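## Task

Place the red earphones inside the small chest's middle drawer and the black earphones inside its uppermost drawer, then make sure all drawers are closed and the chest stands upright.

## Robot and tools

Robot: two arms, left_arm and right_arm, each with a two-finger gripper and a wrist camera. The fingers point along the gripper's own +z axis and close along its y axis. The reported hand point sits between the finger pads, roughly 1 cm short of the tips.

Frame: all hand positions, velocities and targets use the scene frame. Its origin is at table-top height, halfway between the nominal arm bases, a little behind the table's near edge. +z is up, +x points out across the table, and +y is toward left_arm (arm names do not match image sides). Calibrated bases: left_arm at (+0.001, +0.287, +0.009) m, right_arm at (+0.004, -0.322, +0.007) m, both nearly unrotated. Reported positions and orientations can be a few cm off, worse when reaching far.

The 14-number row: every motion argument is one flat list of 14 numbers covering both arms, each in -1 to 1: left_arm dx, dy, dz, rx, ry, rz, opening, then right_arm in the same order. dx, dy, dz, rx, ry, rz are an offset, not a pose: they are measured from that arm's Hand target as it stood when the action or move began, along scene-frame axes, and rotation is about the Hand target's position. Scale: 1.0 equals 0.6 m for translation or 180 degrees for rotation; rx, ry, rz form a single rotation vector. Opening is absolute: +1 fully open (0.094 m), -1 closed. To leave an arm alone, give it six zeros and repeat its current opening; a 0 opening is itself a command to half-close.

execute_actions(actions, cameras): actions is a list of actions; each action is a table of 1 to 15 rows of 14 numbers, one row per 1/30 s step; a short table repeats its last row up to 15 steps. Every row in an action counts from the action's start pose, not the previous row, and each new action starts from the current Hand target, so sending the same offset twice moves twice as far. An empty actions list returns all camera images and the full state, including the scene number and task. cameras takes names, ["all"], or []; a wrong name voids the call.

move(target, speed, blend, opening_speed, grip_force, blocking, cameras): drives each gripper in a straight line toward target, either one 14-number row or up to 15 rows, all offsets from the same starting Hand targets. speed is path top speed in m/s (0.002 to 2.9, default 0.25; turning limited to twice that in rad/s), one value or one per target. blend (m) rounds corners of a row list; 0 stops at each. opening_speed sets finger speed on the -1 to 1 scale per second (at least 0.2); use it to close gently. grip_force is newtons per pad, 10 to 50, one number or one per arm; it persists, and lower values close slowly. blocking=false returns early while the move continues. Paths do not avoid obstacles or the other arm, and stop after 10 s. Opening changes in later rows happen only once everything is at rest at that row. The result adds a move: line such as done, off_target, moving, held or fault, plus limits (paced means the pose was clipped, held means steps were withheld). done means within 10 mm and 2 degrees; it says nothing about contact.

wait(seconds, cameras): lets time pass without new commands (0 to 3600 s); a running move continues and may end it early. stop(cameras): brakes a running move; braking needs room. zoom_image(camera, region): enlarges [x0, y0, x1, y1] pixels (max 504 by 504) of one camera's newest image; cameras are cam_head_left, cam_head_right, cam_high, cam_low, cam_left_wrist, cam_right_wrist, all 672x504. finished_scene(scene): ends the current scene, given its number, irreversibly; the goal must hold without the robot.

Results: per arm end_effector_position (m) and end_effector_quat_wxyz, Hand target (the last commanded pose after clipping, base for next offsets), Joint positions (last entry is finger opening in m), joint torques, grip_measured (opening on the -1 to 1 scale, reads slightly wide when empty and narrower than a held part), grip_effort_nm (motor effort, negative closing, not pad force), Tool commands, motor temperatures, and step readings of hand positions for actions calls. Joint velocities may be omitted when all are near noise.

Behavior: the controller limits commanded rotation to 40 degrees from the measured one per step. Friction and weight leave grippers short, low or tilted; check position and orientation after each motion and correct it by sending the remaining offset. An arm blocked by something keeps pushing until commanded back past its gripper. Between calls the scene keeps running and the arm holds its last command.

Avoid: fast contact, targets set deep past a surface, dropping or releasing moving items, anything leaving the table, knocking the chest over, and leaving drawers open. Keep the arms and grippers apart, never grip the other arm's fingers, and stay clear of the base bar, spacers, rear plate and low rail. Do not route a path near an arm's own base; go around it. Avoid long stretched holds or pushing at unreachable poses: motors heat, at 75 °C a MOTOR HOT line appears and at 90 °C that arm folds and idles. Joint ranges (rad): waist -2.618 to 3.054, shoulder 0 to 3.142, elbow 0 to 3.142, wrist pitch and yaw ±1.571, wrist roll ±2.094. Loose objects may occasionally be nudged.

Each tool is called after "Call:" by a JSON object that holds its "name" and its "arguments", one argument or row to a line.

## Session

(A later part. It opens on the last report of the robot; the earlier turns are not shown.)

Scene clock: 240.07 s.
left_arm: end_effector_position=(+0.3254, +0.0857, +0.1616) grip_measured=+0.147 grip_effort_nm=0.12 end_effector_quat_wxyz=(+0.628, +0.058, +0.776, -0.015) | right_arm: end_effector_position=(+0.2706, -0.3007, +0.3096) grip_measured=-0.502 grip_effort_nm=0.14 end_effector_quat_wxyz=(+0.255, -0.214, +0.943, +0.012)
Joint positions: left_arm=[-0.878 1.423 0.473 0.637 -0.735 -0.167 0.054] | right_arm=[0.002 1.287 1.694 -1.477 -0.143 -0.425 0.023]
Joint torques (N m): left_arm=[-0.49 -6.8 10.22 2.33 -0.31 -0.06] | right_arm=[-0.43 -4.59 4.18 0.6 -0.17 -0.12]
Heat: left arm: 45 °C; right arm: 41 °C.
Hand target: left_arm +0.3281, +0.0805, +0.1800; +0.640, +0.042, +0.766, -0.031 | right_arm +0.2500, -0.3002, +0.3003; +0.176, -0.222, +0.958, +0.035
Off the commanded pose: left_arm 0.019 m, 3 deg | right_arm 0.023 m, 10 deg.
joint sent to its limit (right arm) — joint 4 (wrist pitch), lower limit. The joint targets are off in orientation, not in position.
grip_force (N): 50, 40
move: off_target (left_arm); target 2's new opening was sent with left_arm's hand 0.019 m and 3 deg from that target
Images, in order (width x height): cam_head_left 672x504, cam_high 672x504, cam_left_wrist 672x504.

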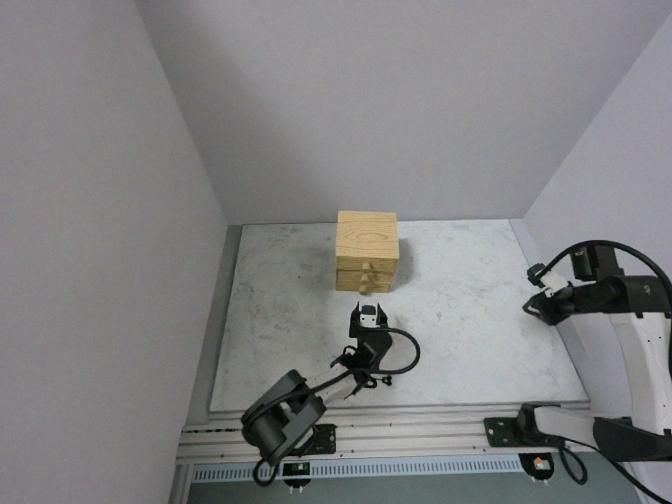

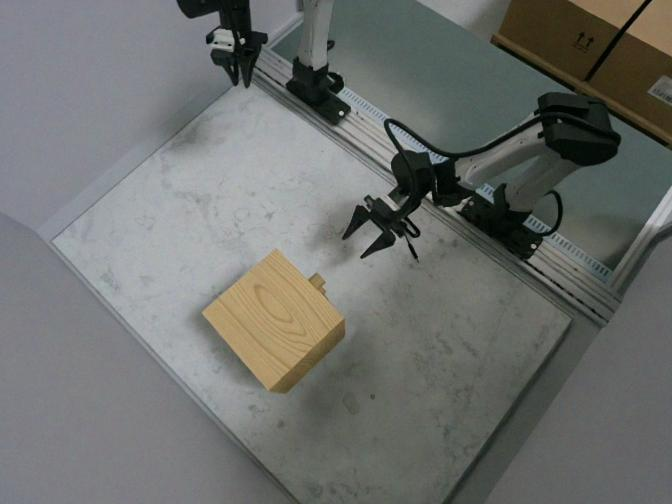

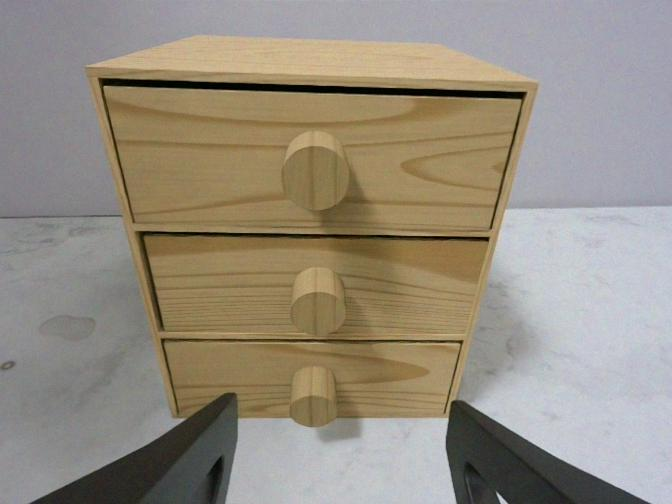

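Call:
{"name": "move", "arguments": {
  "target": [
    [0.028,0.009,0.055,0,0,0,0.15,0,0,0,0,0,0,-0.5],
    [0.175,0.009,0.055,0,0,0,0.15,0,0,0,0,0,0,-0.5]
  ],
  "speed": 0.2,
  "blend": [0.01,0],
  "cameras": ["cam_left_wrist"]
}}

Scene clock: 265.80 s.
left_arm: end_effector_position=(+0.4252, +0.0902, +0.2080) grip_measured=+0.148 grip_effort_nm=0.11 end_effector_quat_wxyz=(+0.636, +0.038, +0.770, -0.031) | right_arm: end_effector_position=(+0.2706, -0.3007, +0.3096) grip_measured=-0.502 grip_effort_nm=0.14 end_effector_quat_wxyz=(+0.255, -0.214, +0.943, +0.012)
Joint positions: left_arm=[-0.626 1.6 0.809 0.555 -0.497 -0.117 0.054] | right_arm=[0.002 1.287 1.694 -1.477 -0.143 -0.425 0.023]
Joint torques (N m): left_arm=[0.44 -5.22 11.17 2.58 -0.08 0.28] | right_arm=[-0.46 -4.6 4.18 0.6 -0.16 -0.12]
Motor temperatures (°C): left_arm=[26 31 45 42 24 23 25] | right_arm=[24 38 37 30 25 22 24]
Heat: left arm: 45 °C; right arm: 38 °C.
Hand target: left_arm +0.4332, +0.0860, +0.2129; +0.640, +0.042, +0.767, -0.031 | right_arm +0.2500, -0.3002, +0.3003; +0.176, -0.222, +0.958, +0.035
Off the commanded pose: left_arm 0.010 m, 1 deg | right_arm 0.023 m, 10 deg.
joint sent to its limit (right arm) — joint 4 (wrist pitch), lower limit. The joint targets are off in orientation, not in position.
grip_force (N): 50, 40
move: done

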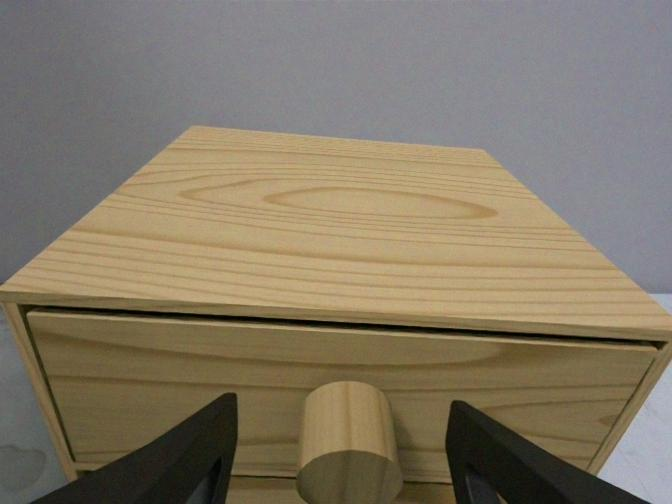

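Call:
{"name": "move", "arguments": {
  "target": [
    [0.005,0,-0.022,0,0,0,0.15,0,0,0,0,0,0,-0.5],
    [0.006,0,-0.022,0,0,0,-0.75,0,0,0,0,0,0,-0.5],
    [-0.195,0.024,-0.022,0,0,0,-0.75,0,0,0,0,0,0,-0.5]
  ],
  "speed": [0.1,0.1,0.12],
  "cameras": ["cam_left_wrist","cam_high"]
}}

Scene clock: 275.83 s.
left_arm: end_effector_position=(+0.3201, +0.0955, +0.1996) grip_measured=-0.481 grip_effort_nm=-1.04 end_effector_quat_wxyz=(+0.638, +0.048, +0.768, -0.035) | right_arm: end_effector_position=(+0.2706, -0.3007, +0.3096) grip_measured=-0.502 grip_effort_nm=0.14 end_effector_quat_wxyz=(+0.255, -0.214, +0.943, +0.012)
Joint positions: left_arm=[-0.859 1.259 0.502 0.491 -0.705 -0.171 0.024] | right_arm=[0.002 1.287 1.694 -1.477 -0.143 -0.425 0.023]
Joint torques (N m): left_arm=[-0.55 -5.93 6.69 2.43 -0.41 0.08] | right_arm=[-0.42 -4.56 4.18 0.59 -0.17 -0.12]
Heat: left arm: 46 °C; right arm: 37 °C.
Hand target: left_arm +0.3162, +0.1004, +0.1997; +0.640, +0.042, +0.766, -0.031 | right_arm +0.2500, -0.3002, +0.3003; +0.176, -0.222, +0.958, +0.035
Off the commanded pose: left_arm 0.006 m, 1 deg | right_arm 0.023 m, 10 deg.
joint sent to its limit (right arm) — joint 4 (wrist pitch), lower limit. The joint targets are off in orientation, not in position.
grip_force (N): 50, 40
move: done
Images, in order (width x height): cam_high 672x504, cam_left_wrist 672x504.

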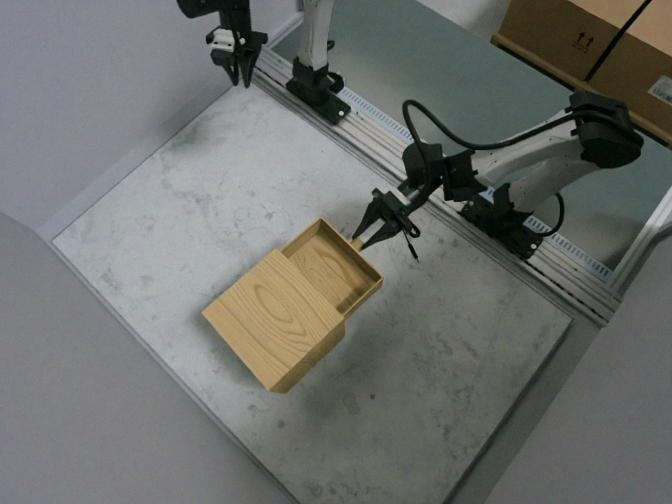

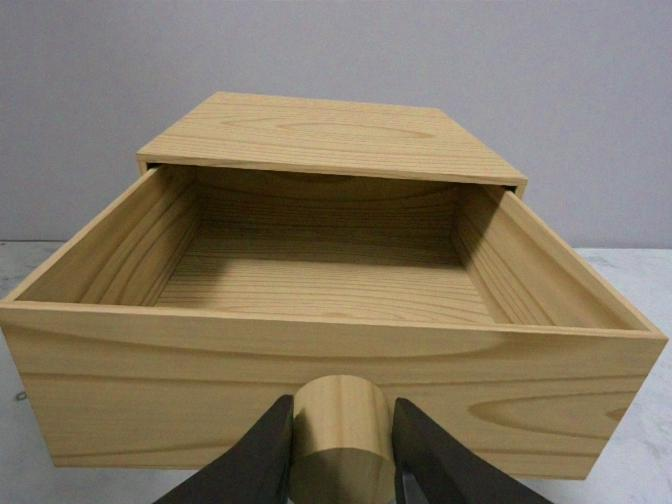

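Call:
{"name": "move", "arguments": {
  "target": [
    [0,0,0,0,0,0,0.15,0,0,0,0,0,0,-0.5],
    [-0.135,0.024,0.017,0,0,0,0.15,0,0,0,0,0,0,-0.5],
    [-0.2,0.08,0.1,0.14,0.116,-0.222,0.15,0,0,0,0,0,0,-0.5],
    [-0.246,0.07,0.034,0.28,0.233,-0.444,0.15,0,0,0,0,0,0,-0.5],
    [-0.254,0.036,-0.15,0.28,0.233,-0.444,0.15,0,0,0,0,0,0,-0.5]
  ],
  "speed": [0.2,0.2,0.35,0.35,0.2],
  "blend": [0,0.01,0.02,0.02,0],
  "cameras": ["cam_left_wrist","cam_high"]
}}

Scene clock: 307.10 s.
left_arm: end_effector_position=(+0.1649, +0.1215, +0.1166) grip_measured=+0.148 grip_effort_nm=0.12 end_effector_quat_wxyz=(+0.125, +0.727, +0.663, -0.129) | right_arm: end_effector_position=(+0.2706, -0.3007, +0.3096) grip_measured=-0.502 grip_effort_nm=0.14 end_effector_quat_wxyz=(+0.255, -0.214, +0.943, +0.012)
Joint positions: left_arm=[-0.558 1.258 0.924 -1.08 0.33 1.093 0.054] | right_arm=[0.002 1.287 1.694 -1.477 -0.143 -0.425 0.023]
Joint torques (N m): left_arm=[-0.58 -2.96 6.05 1.02 0.11 0] | right_arm=[-0.44 -4.59 4.16 0.6 -0.17 -0.12]
Motor temperatures (°C): left_arm=[26 31 42 47 24 23 27] | right_arm=[24 35 36 30 25 22 23]
Heat: left arm: 47 °C; right arm: 36 °C.
Hand target: left_arm +0.1637, +0.1220, +0.1097; +0.118, +0.726, +0.665, -0.128 | right_arm +0.2500, -0.3002, +0.3003; +0.176, -0.222, +0.958, +0.035
Off the commanded pose: left_arm 0.007 m, 1 deg | right_arm 0.023 m, 10 deg.
joint sent to its limit (right arm) — joint 4 (wrist pitch), lower limit. The joint targets are off in orientation, not in position.
grip_force (N): 50, 40
move: done
Images, in order (width x height): cam_high 672x504, cam_left_wrist 672x504.

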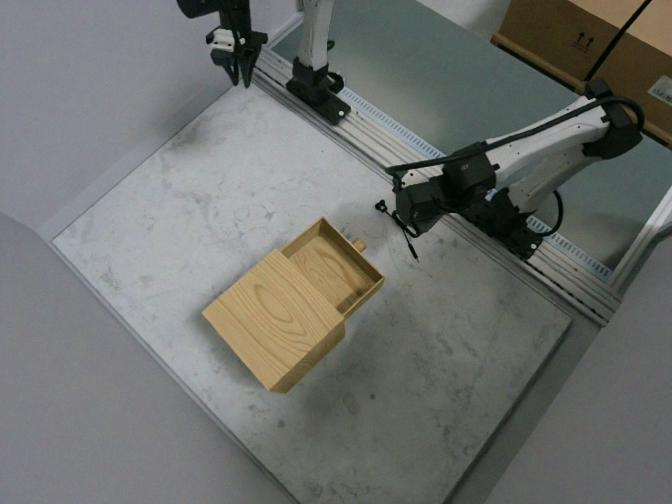

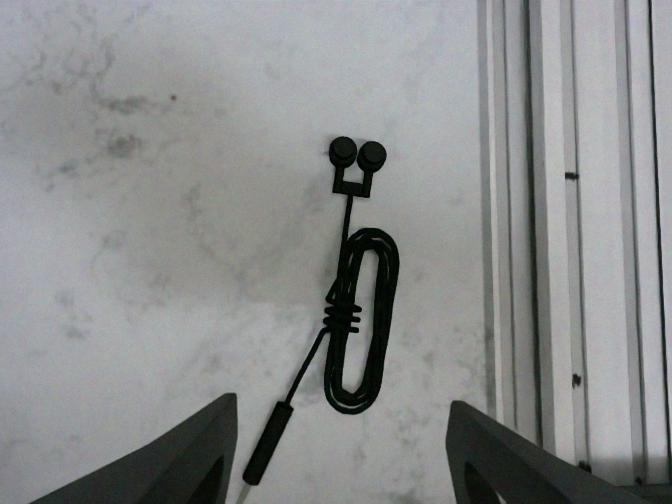

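Call:
{"name": "move", "arguments": {
  "target": [
    [-0.0145,-0.017,-0.172,0,0,0,0.15,0,0,0,0,0,0,-0.5],
    [-0.0145,-0.017,-0.173,0,0,0,-0.95,0,0,0,0,0,0,-0.5],
    [-0.0145,-0.017,0.3,0,0,0,-0.95,0,0,0,0,0,0,-0.5]
  ],
  "speed": [0.12,0.1,0.18],
  "grip_force": 40,
  "cameras": ["cam_left_wrist","cam_high","cam_head_left"]
}}

Scene clock: 334.07 s.
left_arm: end_effector_position=(+0.1537, +0.1092, +0.2786) grip_measured=-0.905 grip_effort_nm=-0.85 end_effector_quat_wxyz=(+0.181, +0.715, +0.665, -0.119) | right_arm: end_effector_position=(+0.2706, -0.3007, +0.3096) grip_measured=-0.502 grip_effort_nm=0.14 end_effector_quat_wxyz=(+0.255, -0.214, +0.943, +0.012)
Joint positions: left_arm=[-0.633 1.275 1.576 -1.568 0.315 0.976 0.004] | right_arm=[0.002 1.287 1.694 -1.477 -0.143 -0.425 0.023]
Joint torques (N m): left_arm=[0.49 -4.14 9.55 1.11 0.09 0] | right_arm=[-0.44 -4.6 4.16 0.59 -0.17 -0.12]
Motor temperatures (°C): left_arm=[26 30 40 40 24 23 26] | right_arm=[24 34 36 30 25 22 23]
Heat: left arm: 40 °C; right arm: 36 °C.
Hand target: left_arm +0.1550, +0.1118, +0.2897; +0.118, +0.726, +0.665, -0.128 | right_arm +0.2500, -0.3002, +0.3003; +0.176, -0.222, +0.958, +0.035
Off the commanded pose: left_arm 0.011 m, 7 deg | right_arm 0.023 m, 10 deg.
joint sent to its limit (left arm) — joint 4 (wrist pitch), lower limit. The joint targets are off in orientation, not in position.
joint sent to its limit (right arm) — joint 4 (wrist pitch), lower limit. The joint targets are off in orientation, not in position.
grip_force (N): 40, 40
move: off_target (left_arm)
Images, in order (width x height): cam_head_left 672x504, cam_high 672x504, cam_left_wrist 672x504.

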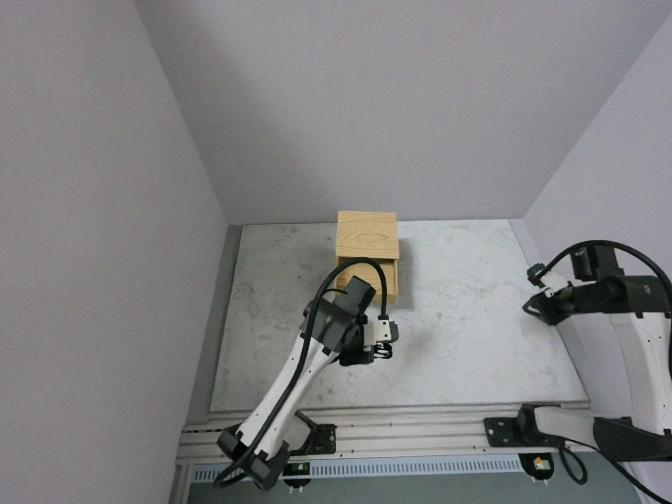

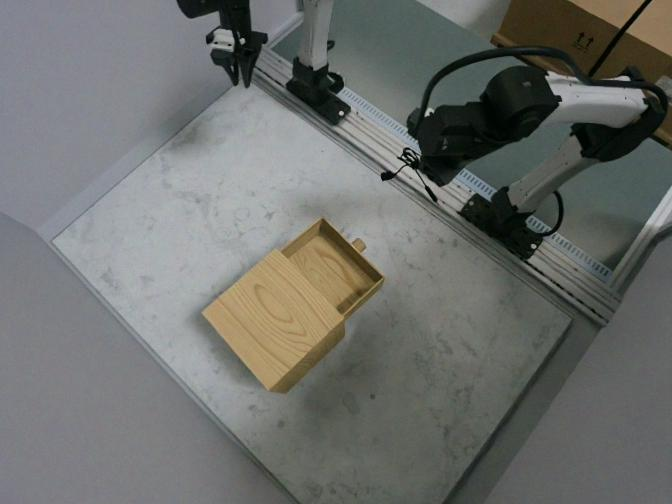

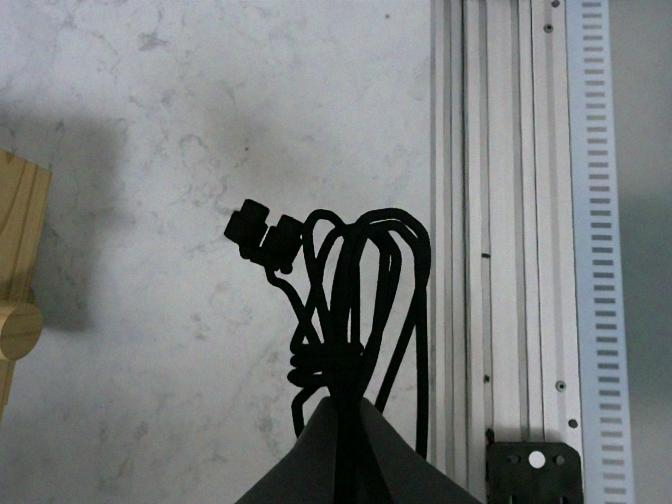

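Call:
{"name": "move", "arguments": {
  "target": [
    [0.175,0.047,0.08,0,0,0,-0.95,0,0,0,0,0,0,-0.5],
    [0.368,-0.025,0.08,0,0,0,-0.95,0,0,0,0,0,0,-0.5]
  ],
  "speed": 0.22,
  "blend": [0.03,0],
  "cameras": ["cam_left_wrist","cam_high","cam_low","cam_head_left"]
}}

Scene clock: 343.33 s.
left_arm: end_effector_position=(+0.3692, +0.0999, +0.3396) grip_measured=-0.905 grip_effort_nm=-0.85 end_effector_quat_wxyz=(+0.304, +0.681, +0.664, -0.056) | right_arm: end_effector_position=(+0.2706, -0.3007, +0.3096) grip_measured=-0.502 grip_effort_nm=0.14 end_effector_quat_wxyz=(+0.255, -0.214, +0.943, +0.012)
Joint positions: left_arm=[-0.324 1.937 2.442 -1.575 0.383 1.187 0.004] | right_arm=[0.002 1.287 1.694 -1.477 -0.143 -0.425 0.023]
Joint torques (N m): left_arm=[0.17 -6.23 8.81 1.58 0.31 0.04] | right_arm=[-0.44 -4.59 4.12 0.59 -0.17 -0.12]
Heat: left arm: 41 °C; right arm: 36 °C.
Hand target: left_arm +0.3758, +0.0969, +0.3378; +0.118, +0.726, +0.666, -0.128 | right_arm +0.2500, -0.3002, +0.3003; +0.176, -0.222, +0.958, +0.035
Off the commanded pose: left_arm 0.008 m, 23 deg | right_arm 0.023 m, 10 deg.
joint sent to its limit (left arm) — joint 4 (wrist pitch), lower limit. The joint targets are off in orientation, not in position.
joint sent to its limit (right arm) — joint 4 (wrist pitch), lower limit. The joint targets are off in orientation, not in position.
grip_force (N): 40, 40
move: off_target (left_arm)
Images, in order (width x height): cam_head_left 672x504, cam_high 672x504, cam_low 672x504, cam_left_wrist 672x504.

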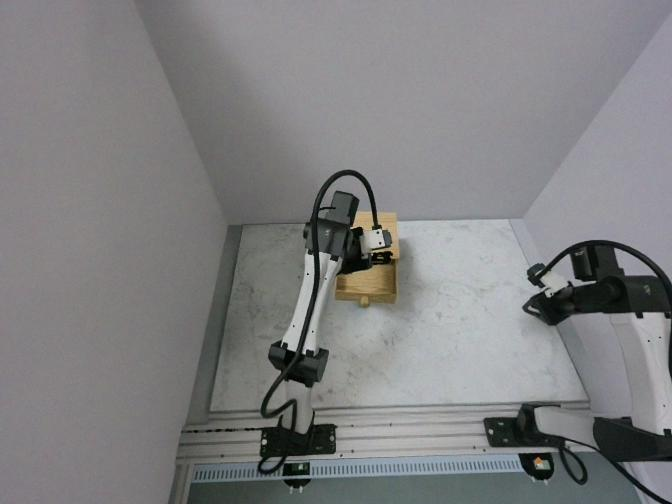

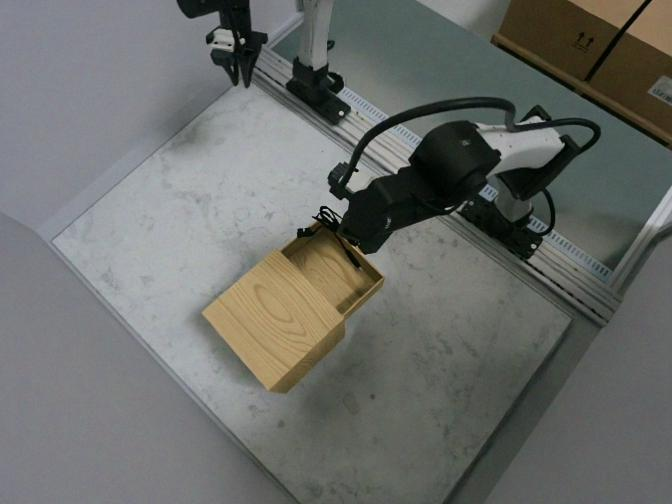

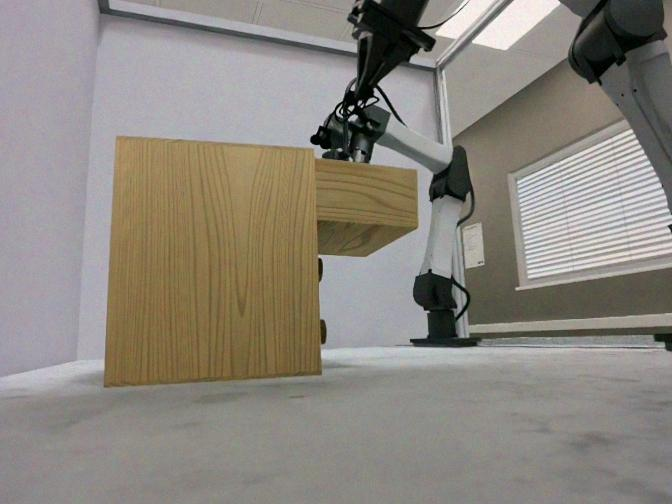

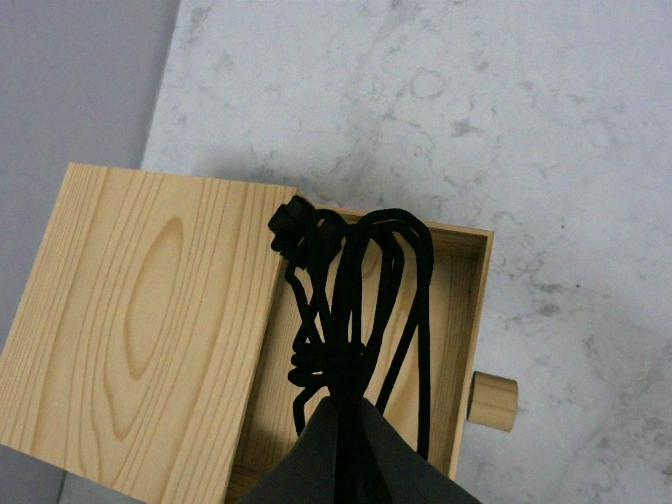

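Call:
{"name": "move", "arguments": {
  "target": [
    [-0.025,0.067,0,0,0,0,-0.95,0,0,0,0,0,0,-0.5],
    [-0.025,0.067,-0.1,0,0,0,-0.95,0,0,0,0,0,0,-0.5]
  ],
  "speed": 0.15,
  "blend": [0.01,0],
  "cameras": ["cam_left_wrist","cam_high","cam_low"]
}}

Scene clock: 364.27 s.
left_arm: end_effector_position=(+0.3591, +0.1373, +0.2898) grip_measured=-0.905 grip_effort_nm=-0.85 end_effector_quat_wxyz=(+0.235, +0.697, +0.673, -0.074) | right_arm: end_effector_position=(+0.2706, -0.3007, +0.3096) grip_measured=-0.502 grip_effort_nm=0.14 end_effector_quat_wxyz=(+0.255, -0.214, +0.943, +0.012)
Joint positions: left_arm=[-0.241 1.88 2.199 -1.575 0.383 1.317 0.004] | right_arm=[0.002 1.287 1.694 -1.477 -0.143 -0.425 0.023]
Joint torques (N m): left_arm=[-0.28 -7.09 5.38 1.18 0.15 0.27] | right_arm=[-0.43 -4.59 4.16 0.59 -0.17 -0.12]
Heat: left arm: 42 °C; right arm: 36 °C.
Hand target: left_arm +0.3608, +0.1371, +0.2778; +0.118, +0.726, +0.665, -0.127 | right_arm +0.2500, -0.3002, +0.3003; +0.176, -0.222, +0.958, +0.035
Off the commanded pose: left_arm 0.012 m, 15 deg | right_arm 0.023 m, 10 deg.
joint read past its limit (left arm) — joint 4 (wrist pitch), lower limit.
joint sent to its limit (left arm) — joint 4 (wrist pitch), lower limit. The joint targets are off in orientation, not in position.
joint sent to its limit (right arm) — joint 4 (wrist pitch), lower limit. The joint targets are off in orientation, not in position.
grip_force (N): 40, 40
move: off_target (left_arm)
Images, in order (width x height): cam_high 672x504, cam_low 672x504, cam_left_wrist 672x504.

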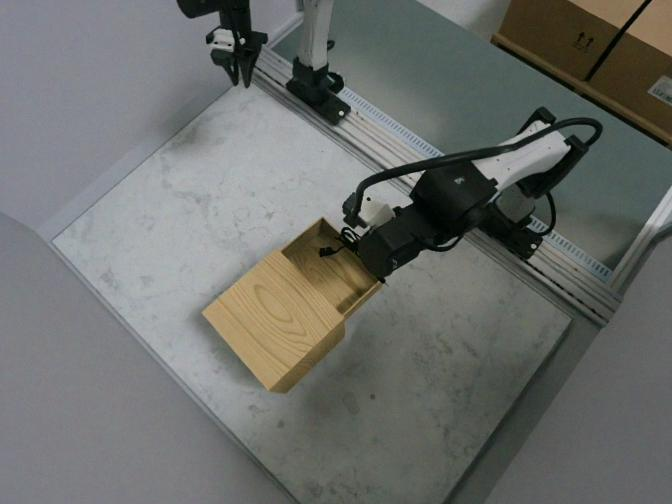

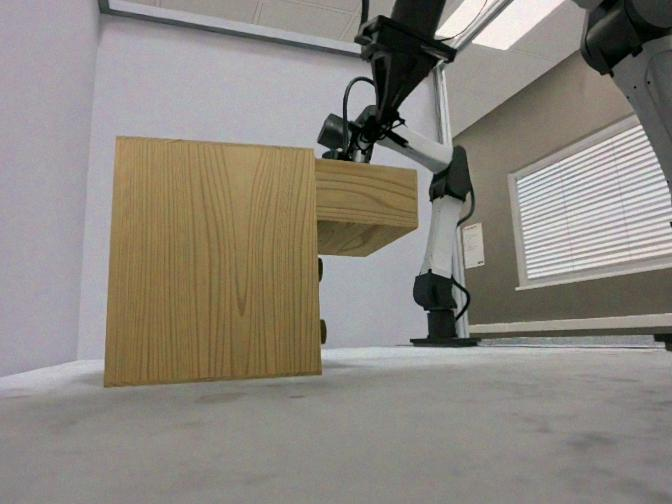

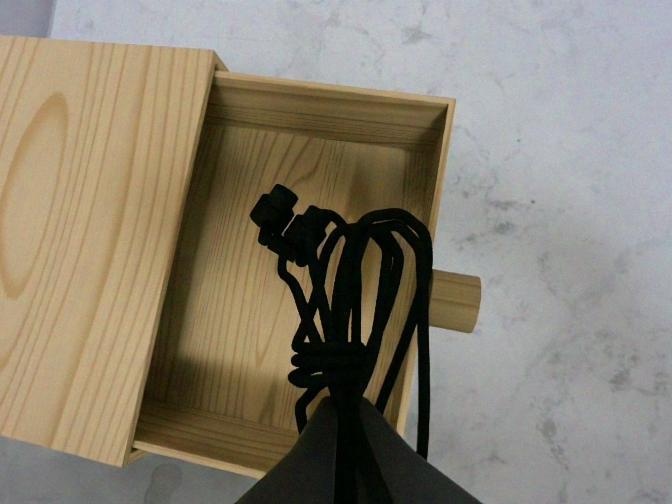

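Call:
{"name": "move", "arguments": {
  "target": [
    [0.022,-0.04,0,0,0,0,-0.95,0,0,0,0,0,0,-0.5],
    [0.022,-0.04,-0.068,0,0,0,-0.95,0,0,0,0,0,0,-0.5]
  ],
  "speed": 0.12,
  "blend": [0.005,0],
  "cameras": ["cam_left_wrist","cam_high","cam_low"]
}}

Scene clock: 383.53 s.
left_arm: end_effector_position=(+0.3723, +0.1146, +0.2521) grip_measured=-0.905 grip_effort_nm=-0.85 end_effector_quat_wxyz=(+0.191, +0.709, +0.672, -0.097) | right_arm: end_effector_position=(+0.2706, -0.3007, +0.3096) grip_measured=-0.502 grip_effort_nm=0.14 end_effector_quat_wxyz=(+0.255, -0.214, +0.943, +0.012)
Joint positions: left_arm=[-0.296 2.003 2.233 -1.575 0.367 1.3 0.004] | right_arm=[0.002 1.287 1.694 -1.477 -0.143 -0.425 0.023]
Joint torques (N m): left_arm=[-0.53 -7.56 5.68 0.99 0.13 0.28] | right_arm=[-0.44 -4.59 4.16 0.59 -0.17 -0.12]
Heat: left arm: 40 °C; right arm: 36 °C.
Hand target: left_arm +0.3740, +0.1130, +0.2370; +0.118, +0.726, +0.665, -0.128 | right_arm +0.2500, -0.3002, +0.3003; +0.176, -0.222, +0.958, +0.035
Off the commanded pose: left_arm 0.015 m, 9 deg | right_arm 0.023 m, 10 deg.
joint read past its limit (left arm) — joint 4 (wrist pitch), lower limit.
joint sent to its limit (left arm) — joint 4 (wrist pitch), lower limit. The joint targets are off in orientation, not in position.
joint sent to its limit (right arm) — joint 4 (wrist pitch), lower limit. The joint targets are off in orientation, not in position.
grip_force (N): 40, 40
move: off_target (left_arm)
Images, in order (width x height): cam_high 672x504, cam_low 672x504, cam_left_wrist 672x504.

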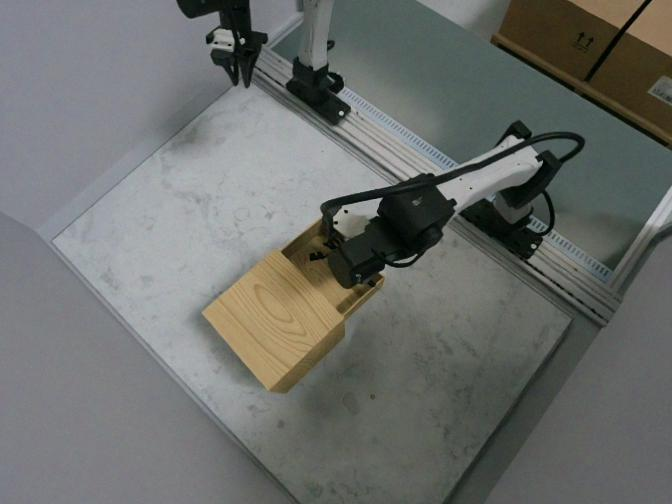

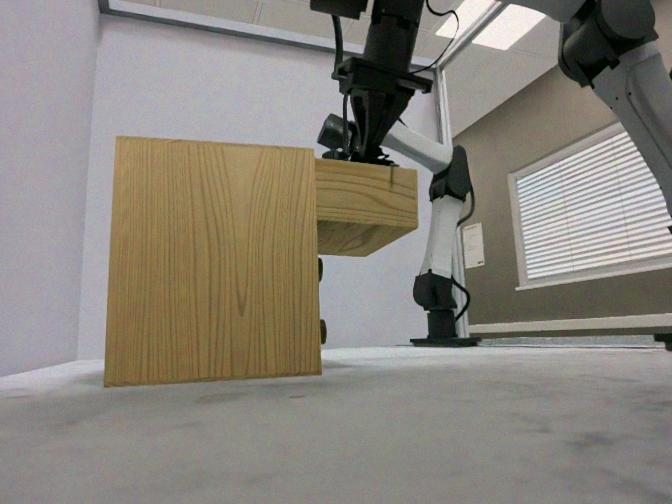

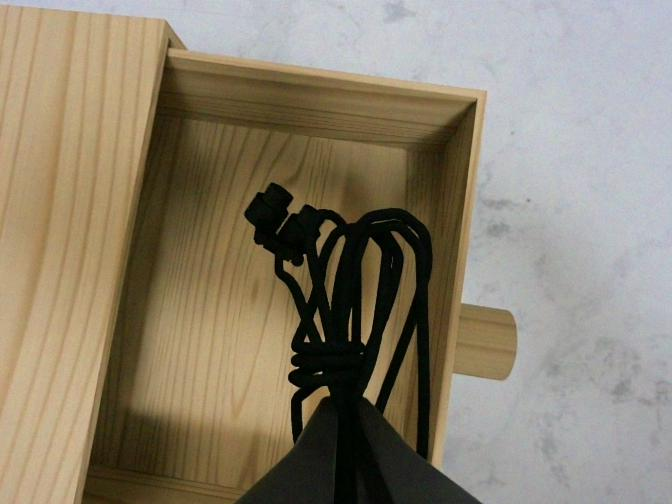

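Call:
{"name": "move", "arguments": {
  "target": [
    [0,-0.02,-0.02,0,0,0,-0.95,0,0,0,0,0,0,-0.5],
    [0,-0.02,-0.022,0,0,0,-0.4,0,0,0,0,0,0,-0.5],
    [0,-0.02,0.15,0,0,0,-0.4,0,0,0,0,0,0,-0.5]
  ],
  "speed": [0.08,0.08,0.12],
  "cameras": ["cam_left_wrist","cam_high"]
}}

Scene clock: 393.90 s.
left_arm: end_effector_position=(+0.3750, +0.1001, +0.3106) grip_measured=-0.402 grip_effort_nm=0.12 end_effector_quat_wxyz=(+0.268, +0.690, +0.669, -0.068) | right_arm: end_effector_position=(+0.2706, -0.3007, +0.3096) grip_measured=-0.502 grip_effort_nm=0.14 end_effector_quat_wxyz=(+0.255, -0.214, +0.943, +0.012)
Joint positions: left_arm=[-0.323 1.972 2.394 -1.575 0.375 1.212 0.028] | right_arm=[0.002 1.287 1.694 -1.477 -0.143 -0.425 0.023]
Joint torques (N m): left_arm=[0.43 -10.99 9.11 1.42 0.31 -0.01] | right_arm=[-0.46 -4.59 4.14 0.59 -0.17 -0.12]
Heat: left arm: 40 °C; right arm: 36 °C.
Hand target: left_arm +0.3740, +0.1010, +0.3271; +0.118, +0.726, +0.665, -0.128 | right_arm +0.2500, -0.3002, +0.3003; +0.176, -0.222, +0.958, +0.035
Off the commanded pose: left_arm 0.016 m, 19 deg | right_arm 0.023 m, 10 deg.
joint read past its limit (left arm) — joint 4 (wrist pitch), lower limit.
joint sent to its limit (left arm) — joint 4 (wrist pitch), lower limit. The joint targets are off in orientation, not in position.
joint sent to its limit (right arm) — joint 4 (wrist pitch), lower limit. The joint targets are off in orientation, not in position.
grip_force (N): 40, 40
move: off_target (left_arm); target 2's new opening was sent with left_arm's hand 0.014 m and 7 deg from that target
Images, in order (width x height): cam_high 672x504, cam_left_wrist 672x504.

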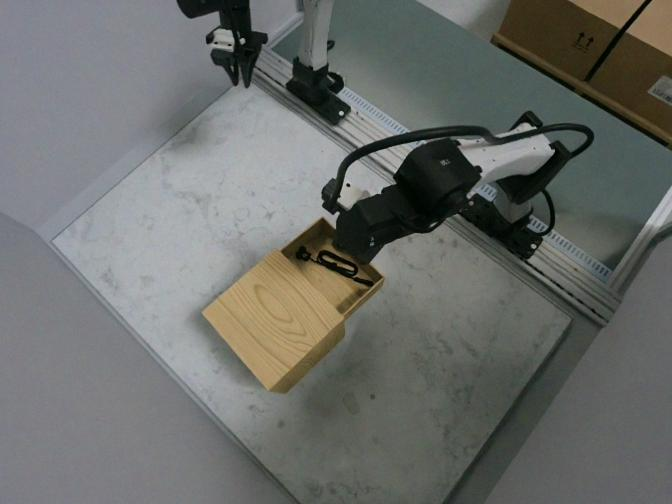

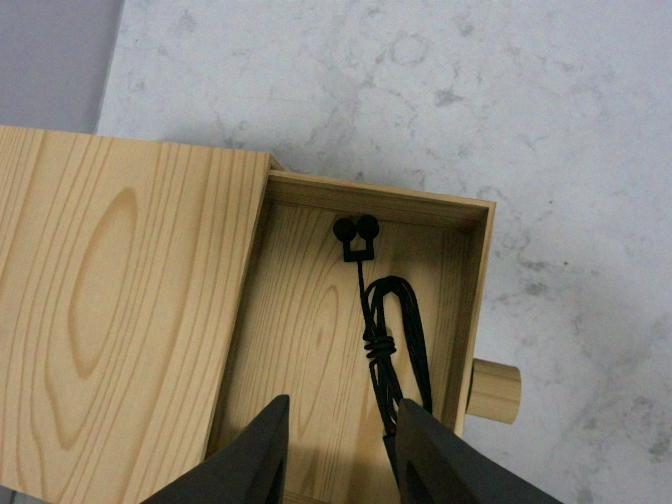

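Call:
{"name": "move", "arguments": {
  "target": [
    [-0.19,0.032,0.02,0,0,0,-0.5,0,0,0,0,0,0,-0.5],
    [-0.285,0.007,-0.04,-0.28,-0.233,0.444,-1,0,0,0,0,0,0,-0.5],
    [-0.273,0.003,-0.212,-0.28,-0.233,0.444,-1,0,0,0,0,0,0,-0.5]
  ],
  "speed": [0.25,0.35,0.2],
  "blend": [0.02,0.02,0],
  "cameras": ["cam_left_wrist","cam_high"]
}}

Call:
{"name": "zoom_image", "arguments": {
  "camera": "cam_high",
  "region": [260, 190, 420, 310]
}}

Scene clock: 411.77 s.
left_arm: end_effector_position=(+0.2090, +0.1006, +0.2066) grip_measured=-0.991 grip_effort_nm=-0.48 end_effector_quat_wxyz=(+0.641, +0.038, +0.765, -0.036) | right_arm: end_effector_position=(+0.2706, -0.3007, +0.3096) grip_measured=-0.502 grip_effort_nm=0.14 end_effector_quat_wxyz=(+0.255, -0.214, +0.943, +0.012)
Joint positions: left_arm=[-1.345 0.937 0.45 -0.029 -1.171 -0.492 0] | right_arm=[0.002 1.287 1.694 -1.477 -0.143 -0.425 0.023]
Joint torques (N m): left_arm=[0.66 -1.26 6.64 2.2 -0.34 0.19] | right_arm=[-0.43 -4.59 4.16 0.59 -0.17 -0.12]
Motor temperatures (°C): left_arm=[26 35 39 40 24 23 26] | right_arm=[24 34 35 29 25 22 23]
Heat: left arm: 40 °C; right arm: 35 °C.
Hand target: left_arm +0.2102, +0.1028, +0.1998; +0.640, +0.042, +0.767, -0.031 | right_arm +0.2500, -0.3002, +0.3003; +0.176, -0.222, +0.958, +0.035
Off the commanded pose: left_arm 0.007 m, 1 deg | right_arm 0.023 m, 10 deg.
joint sent to its limit (right arm) — joint 4 (wrist pitch), lower limit. The joint targets are off in orientation, not in position.
grip_force (N): 40, 40
move: done; blend cut to 0 m at target 2
Images, in order (width x height): cam_high 672x504, cam_left_wrist 672x504.

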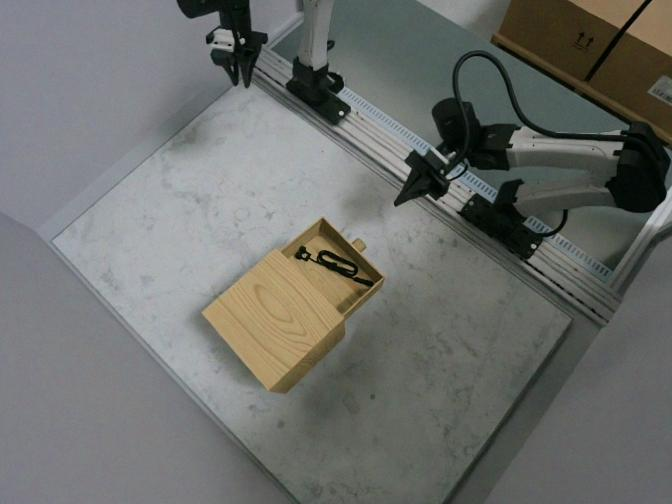

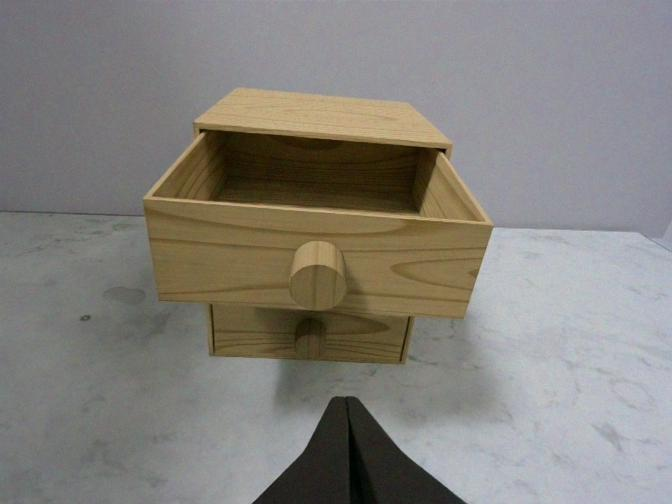

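Scaled by 3.150 from the camera's image (finer frame: 960x720).

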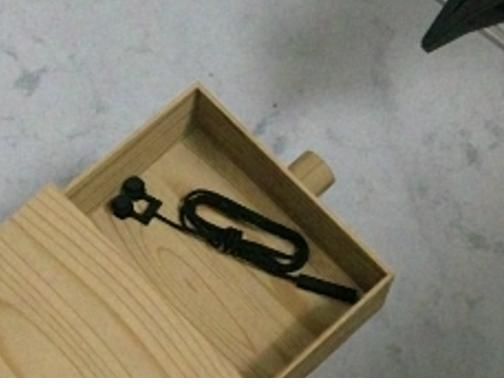

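Call:
{"name": "move", "arguments": {
  "target": [
    [0.1,-0.003,-0.005,0,0,0,-1,0,0,0,0,0,0,-0.5],
    [0.425,-0.041,-0.005,0,0,0,-1,0,0,0,0,0,0,-0.5]
  ],
  "speed": [0.15,0.1],
  "blend": [0.005,0],
  "cameras": ["cam_left_wrist"]
}}

Call:
{"name": "move", "arguments": {
  "target": [-0.4,0.04,0.01,0,0,0,-1,0,0,0,0,0,0,-0.5],
  "cameras": ["cam_left_wrist","cam_low","cam_high"]
}}

Scene clock: 428.17 s.
left_arm: end_effector_position=(+0.4487, +0.0775, +0.1884) grip_measured=-0.991 grip_effort_nm=-0.48 end_effector_quat_wxyz=(+0.630, +0.046, +0.774, -0.030) | right_arm: end_effector_position=(+0.2706, -0.3007, +0.3096) grip_measured=-0.502 grip_effort_nm=0.14 end_effector_quat_wxyz=(+0.255, -0.214, +0.943, +0.012)
Joint positions: left_arm=[-0.613 1.733 0.88 0.603 -0.473 -0.109 0] | right_arm=[0.002 1.287 1.694 -1.477 -0.143 -0.425 0.023]
Joint torques (N m): left_arm=[2.03 -5.38 12.25 2.71 0 0.28] | right_arm=[-0.44 -4.6 4.16 0.59 -0.17 -0.12]
Heat: left arm: 43 °C; right arm: 35 °C.
Hand target: left_arm +0.4652, +0.0781, +0.1968; +0.640, +0.042, +0.767, -0.031 | right_arm +0.2500, -0.3002, +0.3003; +0.176, -0.222, +0.958, +0.035
Off the commanded pose: left_arm 0.018 m, 1 deg | right_arm 0.023 m, 10 deg.
joint sent to its limit (right arm) — joint 4 (wrist pitch), lower limit. The joint targets are off in orientation, not in position.
grip_force (N): 40, 40
move: off_target (left_arm)

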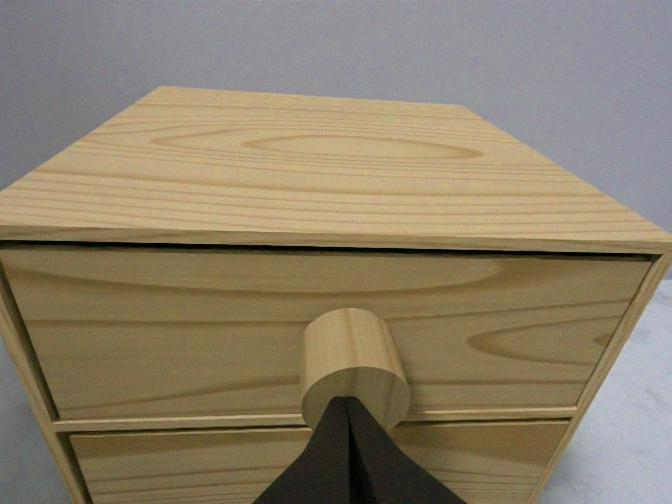

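Scene clock: 430.83 s.
left_arm: end_effector_position=(+0.2249, +0.1060, +0.1861) grip_measured=-0.991 grip_effort_nm=-0.49 end_effector_quat_wxyz=(+0.632, +0.062, +0.773, -0.012) | right_arm: end_effector_position=(+0.2706, -0.3007, +0.3096) grip_measured=-0.502 grip_effort_nm=0.14 end_effector_quat_wxyz=(+0.255, -0.214, +0.943, +0.012)
Joint positions: left_arm=[-1.247 0.968 0.385 0.101 -1.08 -0.374 0] | right_arm=[0.002 1.287 1.694 -1.477 -0.143 -0.425 0.023]
Joint torques (N m): left_arm=[-0.58 -2.86 11.45 2.05 -0.5 -0.11] | right_arm=[-0.44 -4.59 4.16 0.59 -0.17 -0.12]
Heat: left arm: 43 °C; right arm: 35 °C.
Hand target: left_arm +0.2251, +0.1021, +0.2028; +0.640, +0.042, +0.767, -0.031 | right_arm +0.2500, -0.3002, +0.3003; +0.176, -0.222, +0.958, +0.035
Off the commanded pose: left_arm 0.017 m, 3 deg | right_arm 0.023 m, 10 deg.
joint sent to its limit (right arm) — joint 4 (wrist pitch), lower limit. The joint targets are off in orientation, not in position.
grip_force (N): 40, 40
move: off_target (left_arm)
Images, in order (width x height): cam_high 672x504, cam_low 672x504, cam_left_wrist 672x504.

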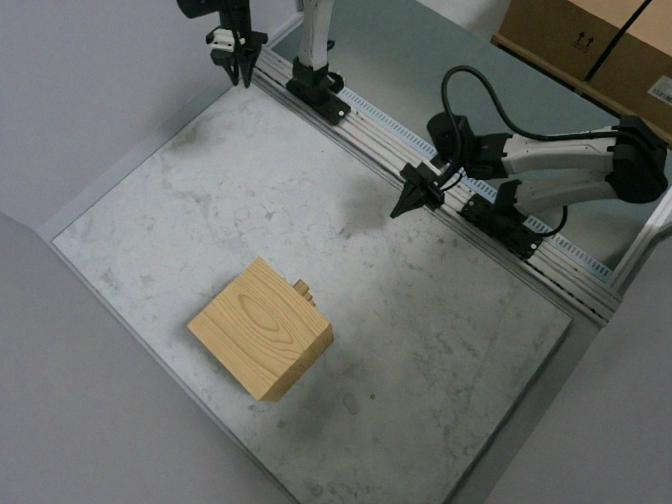

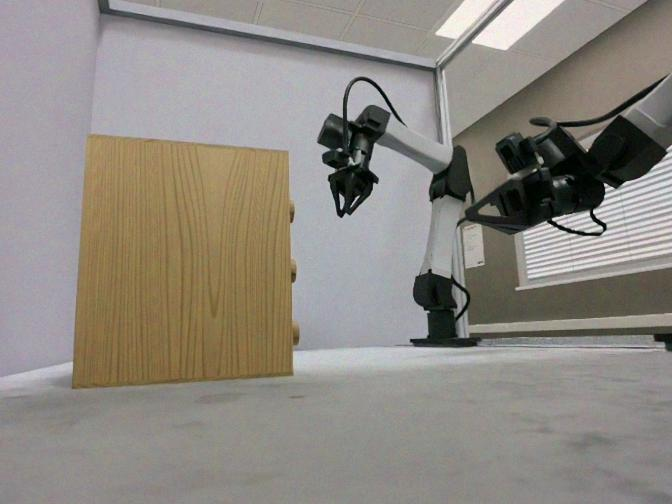

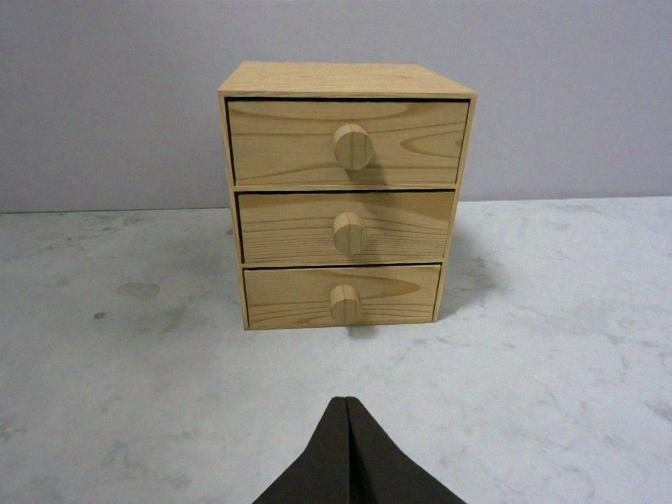

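All drawers are shut and the chest is upright.

Call:
{"name": "finished_scene", "arguments": {
  "scene": 2
}}

The scene is finished: the task was done.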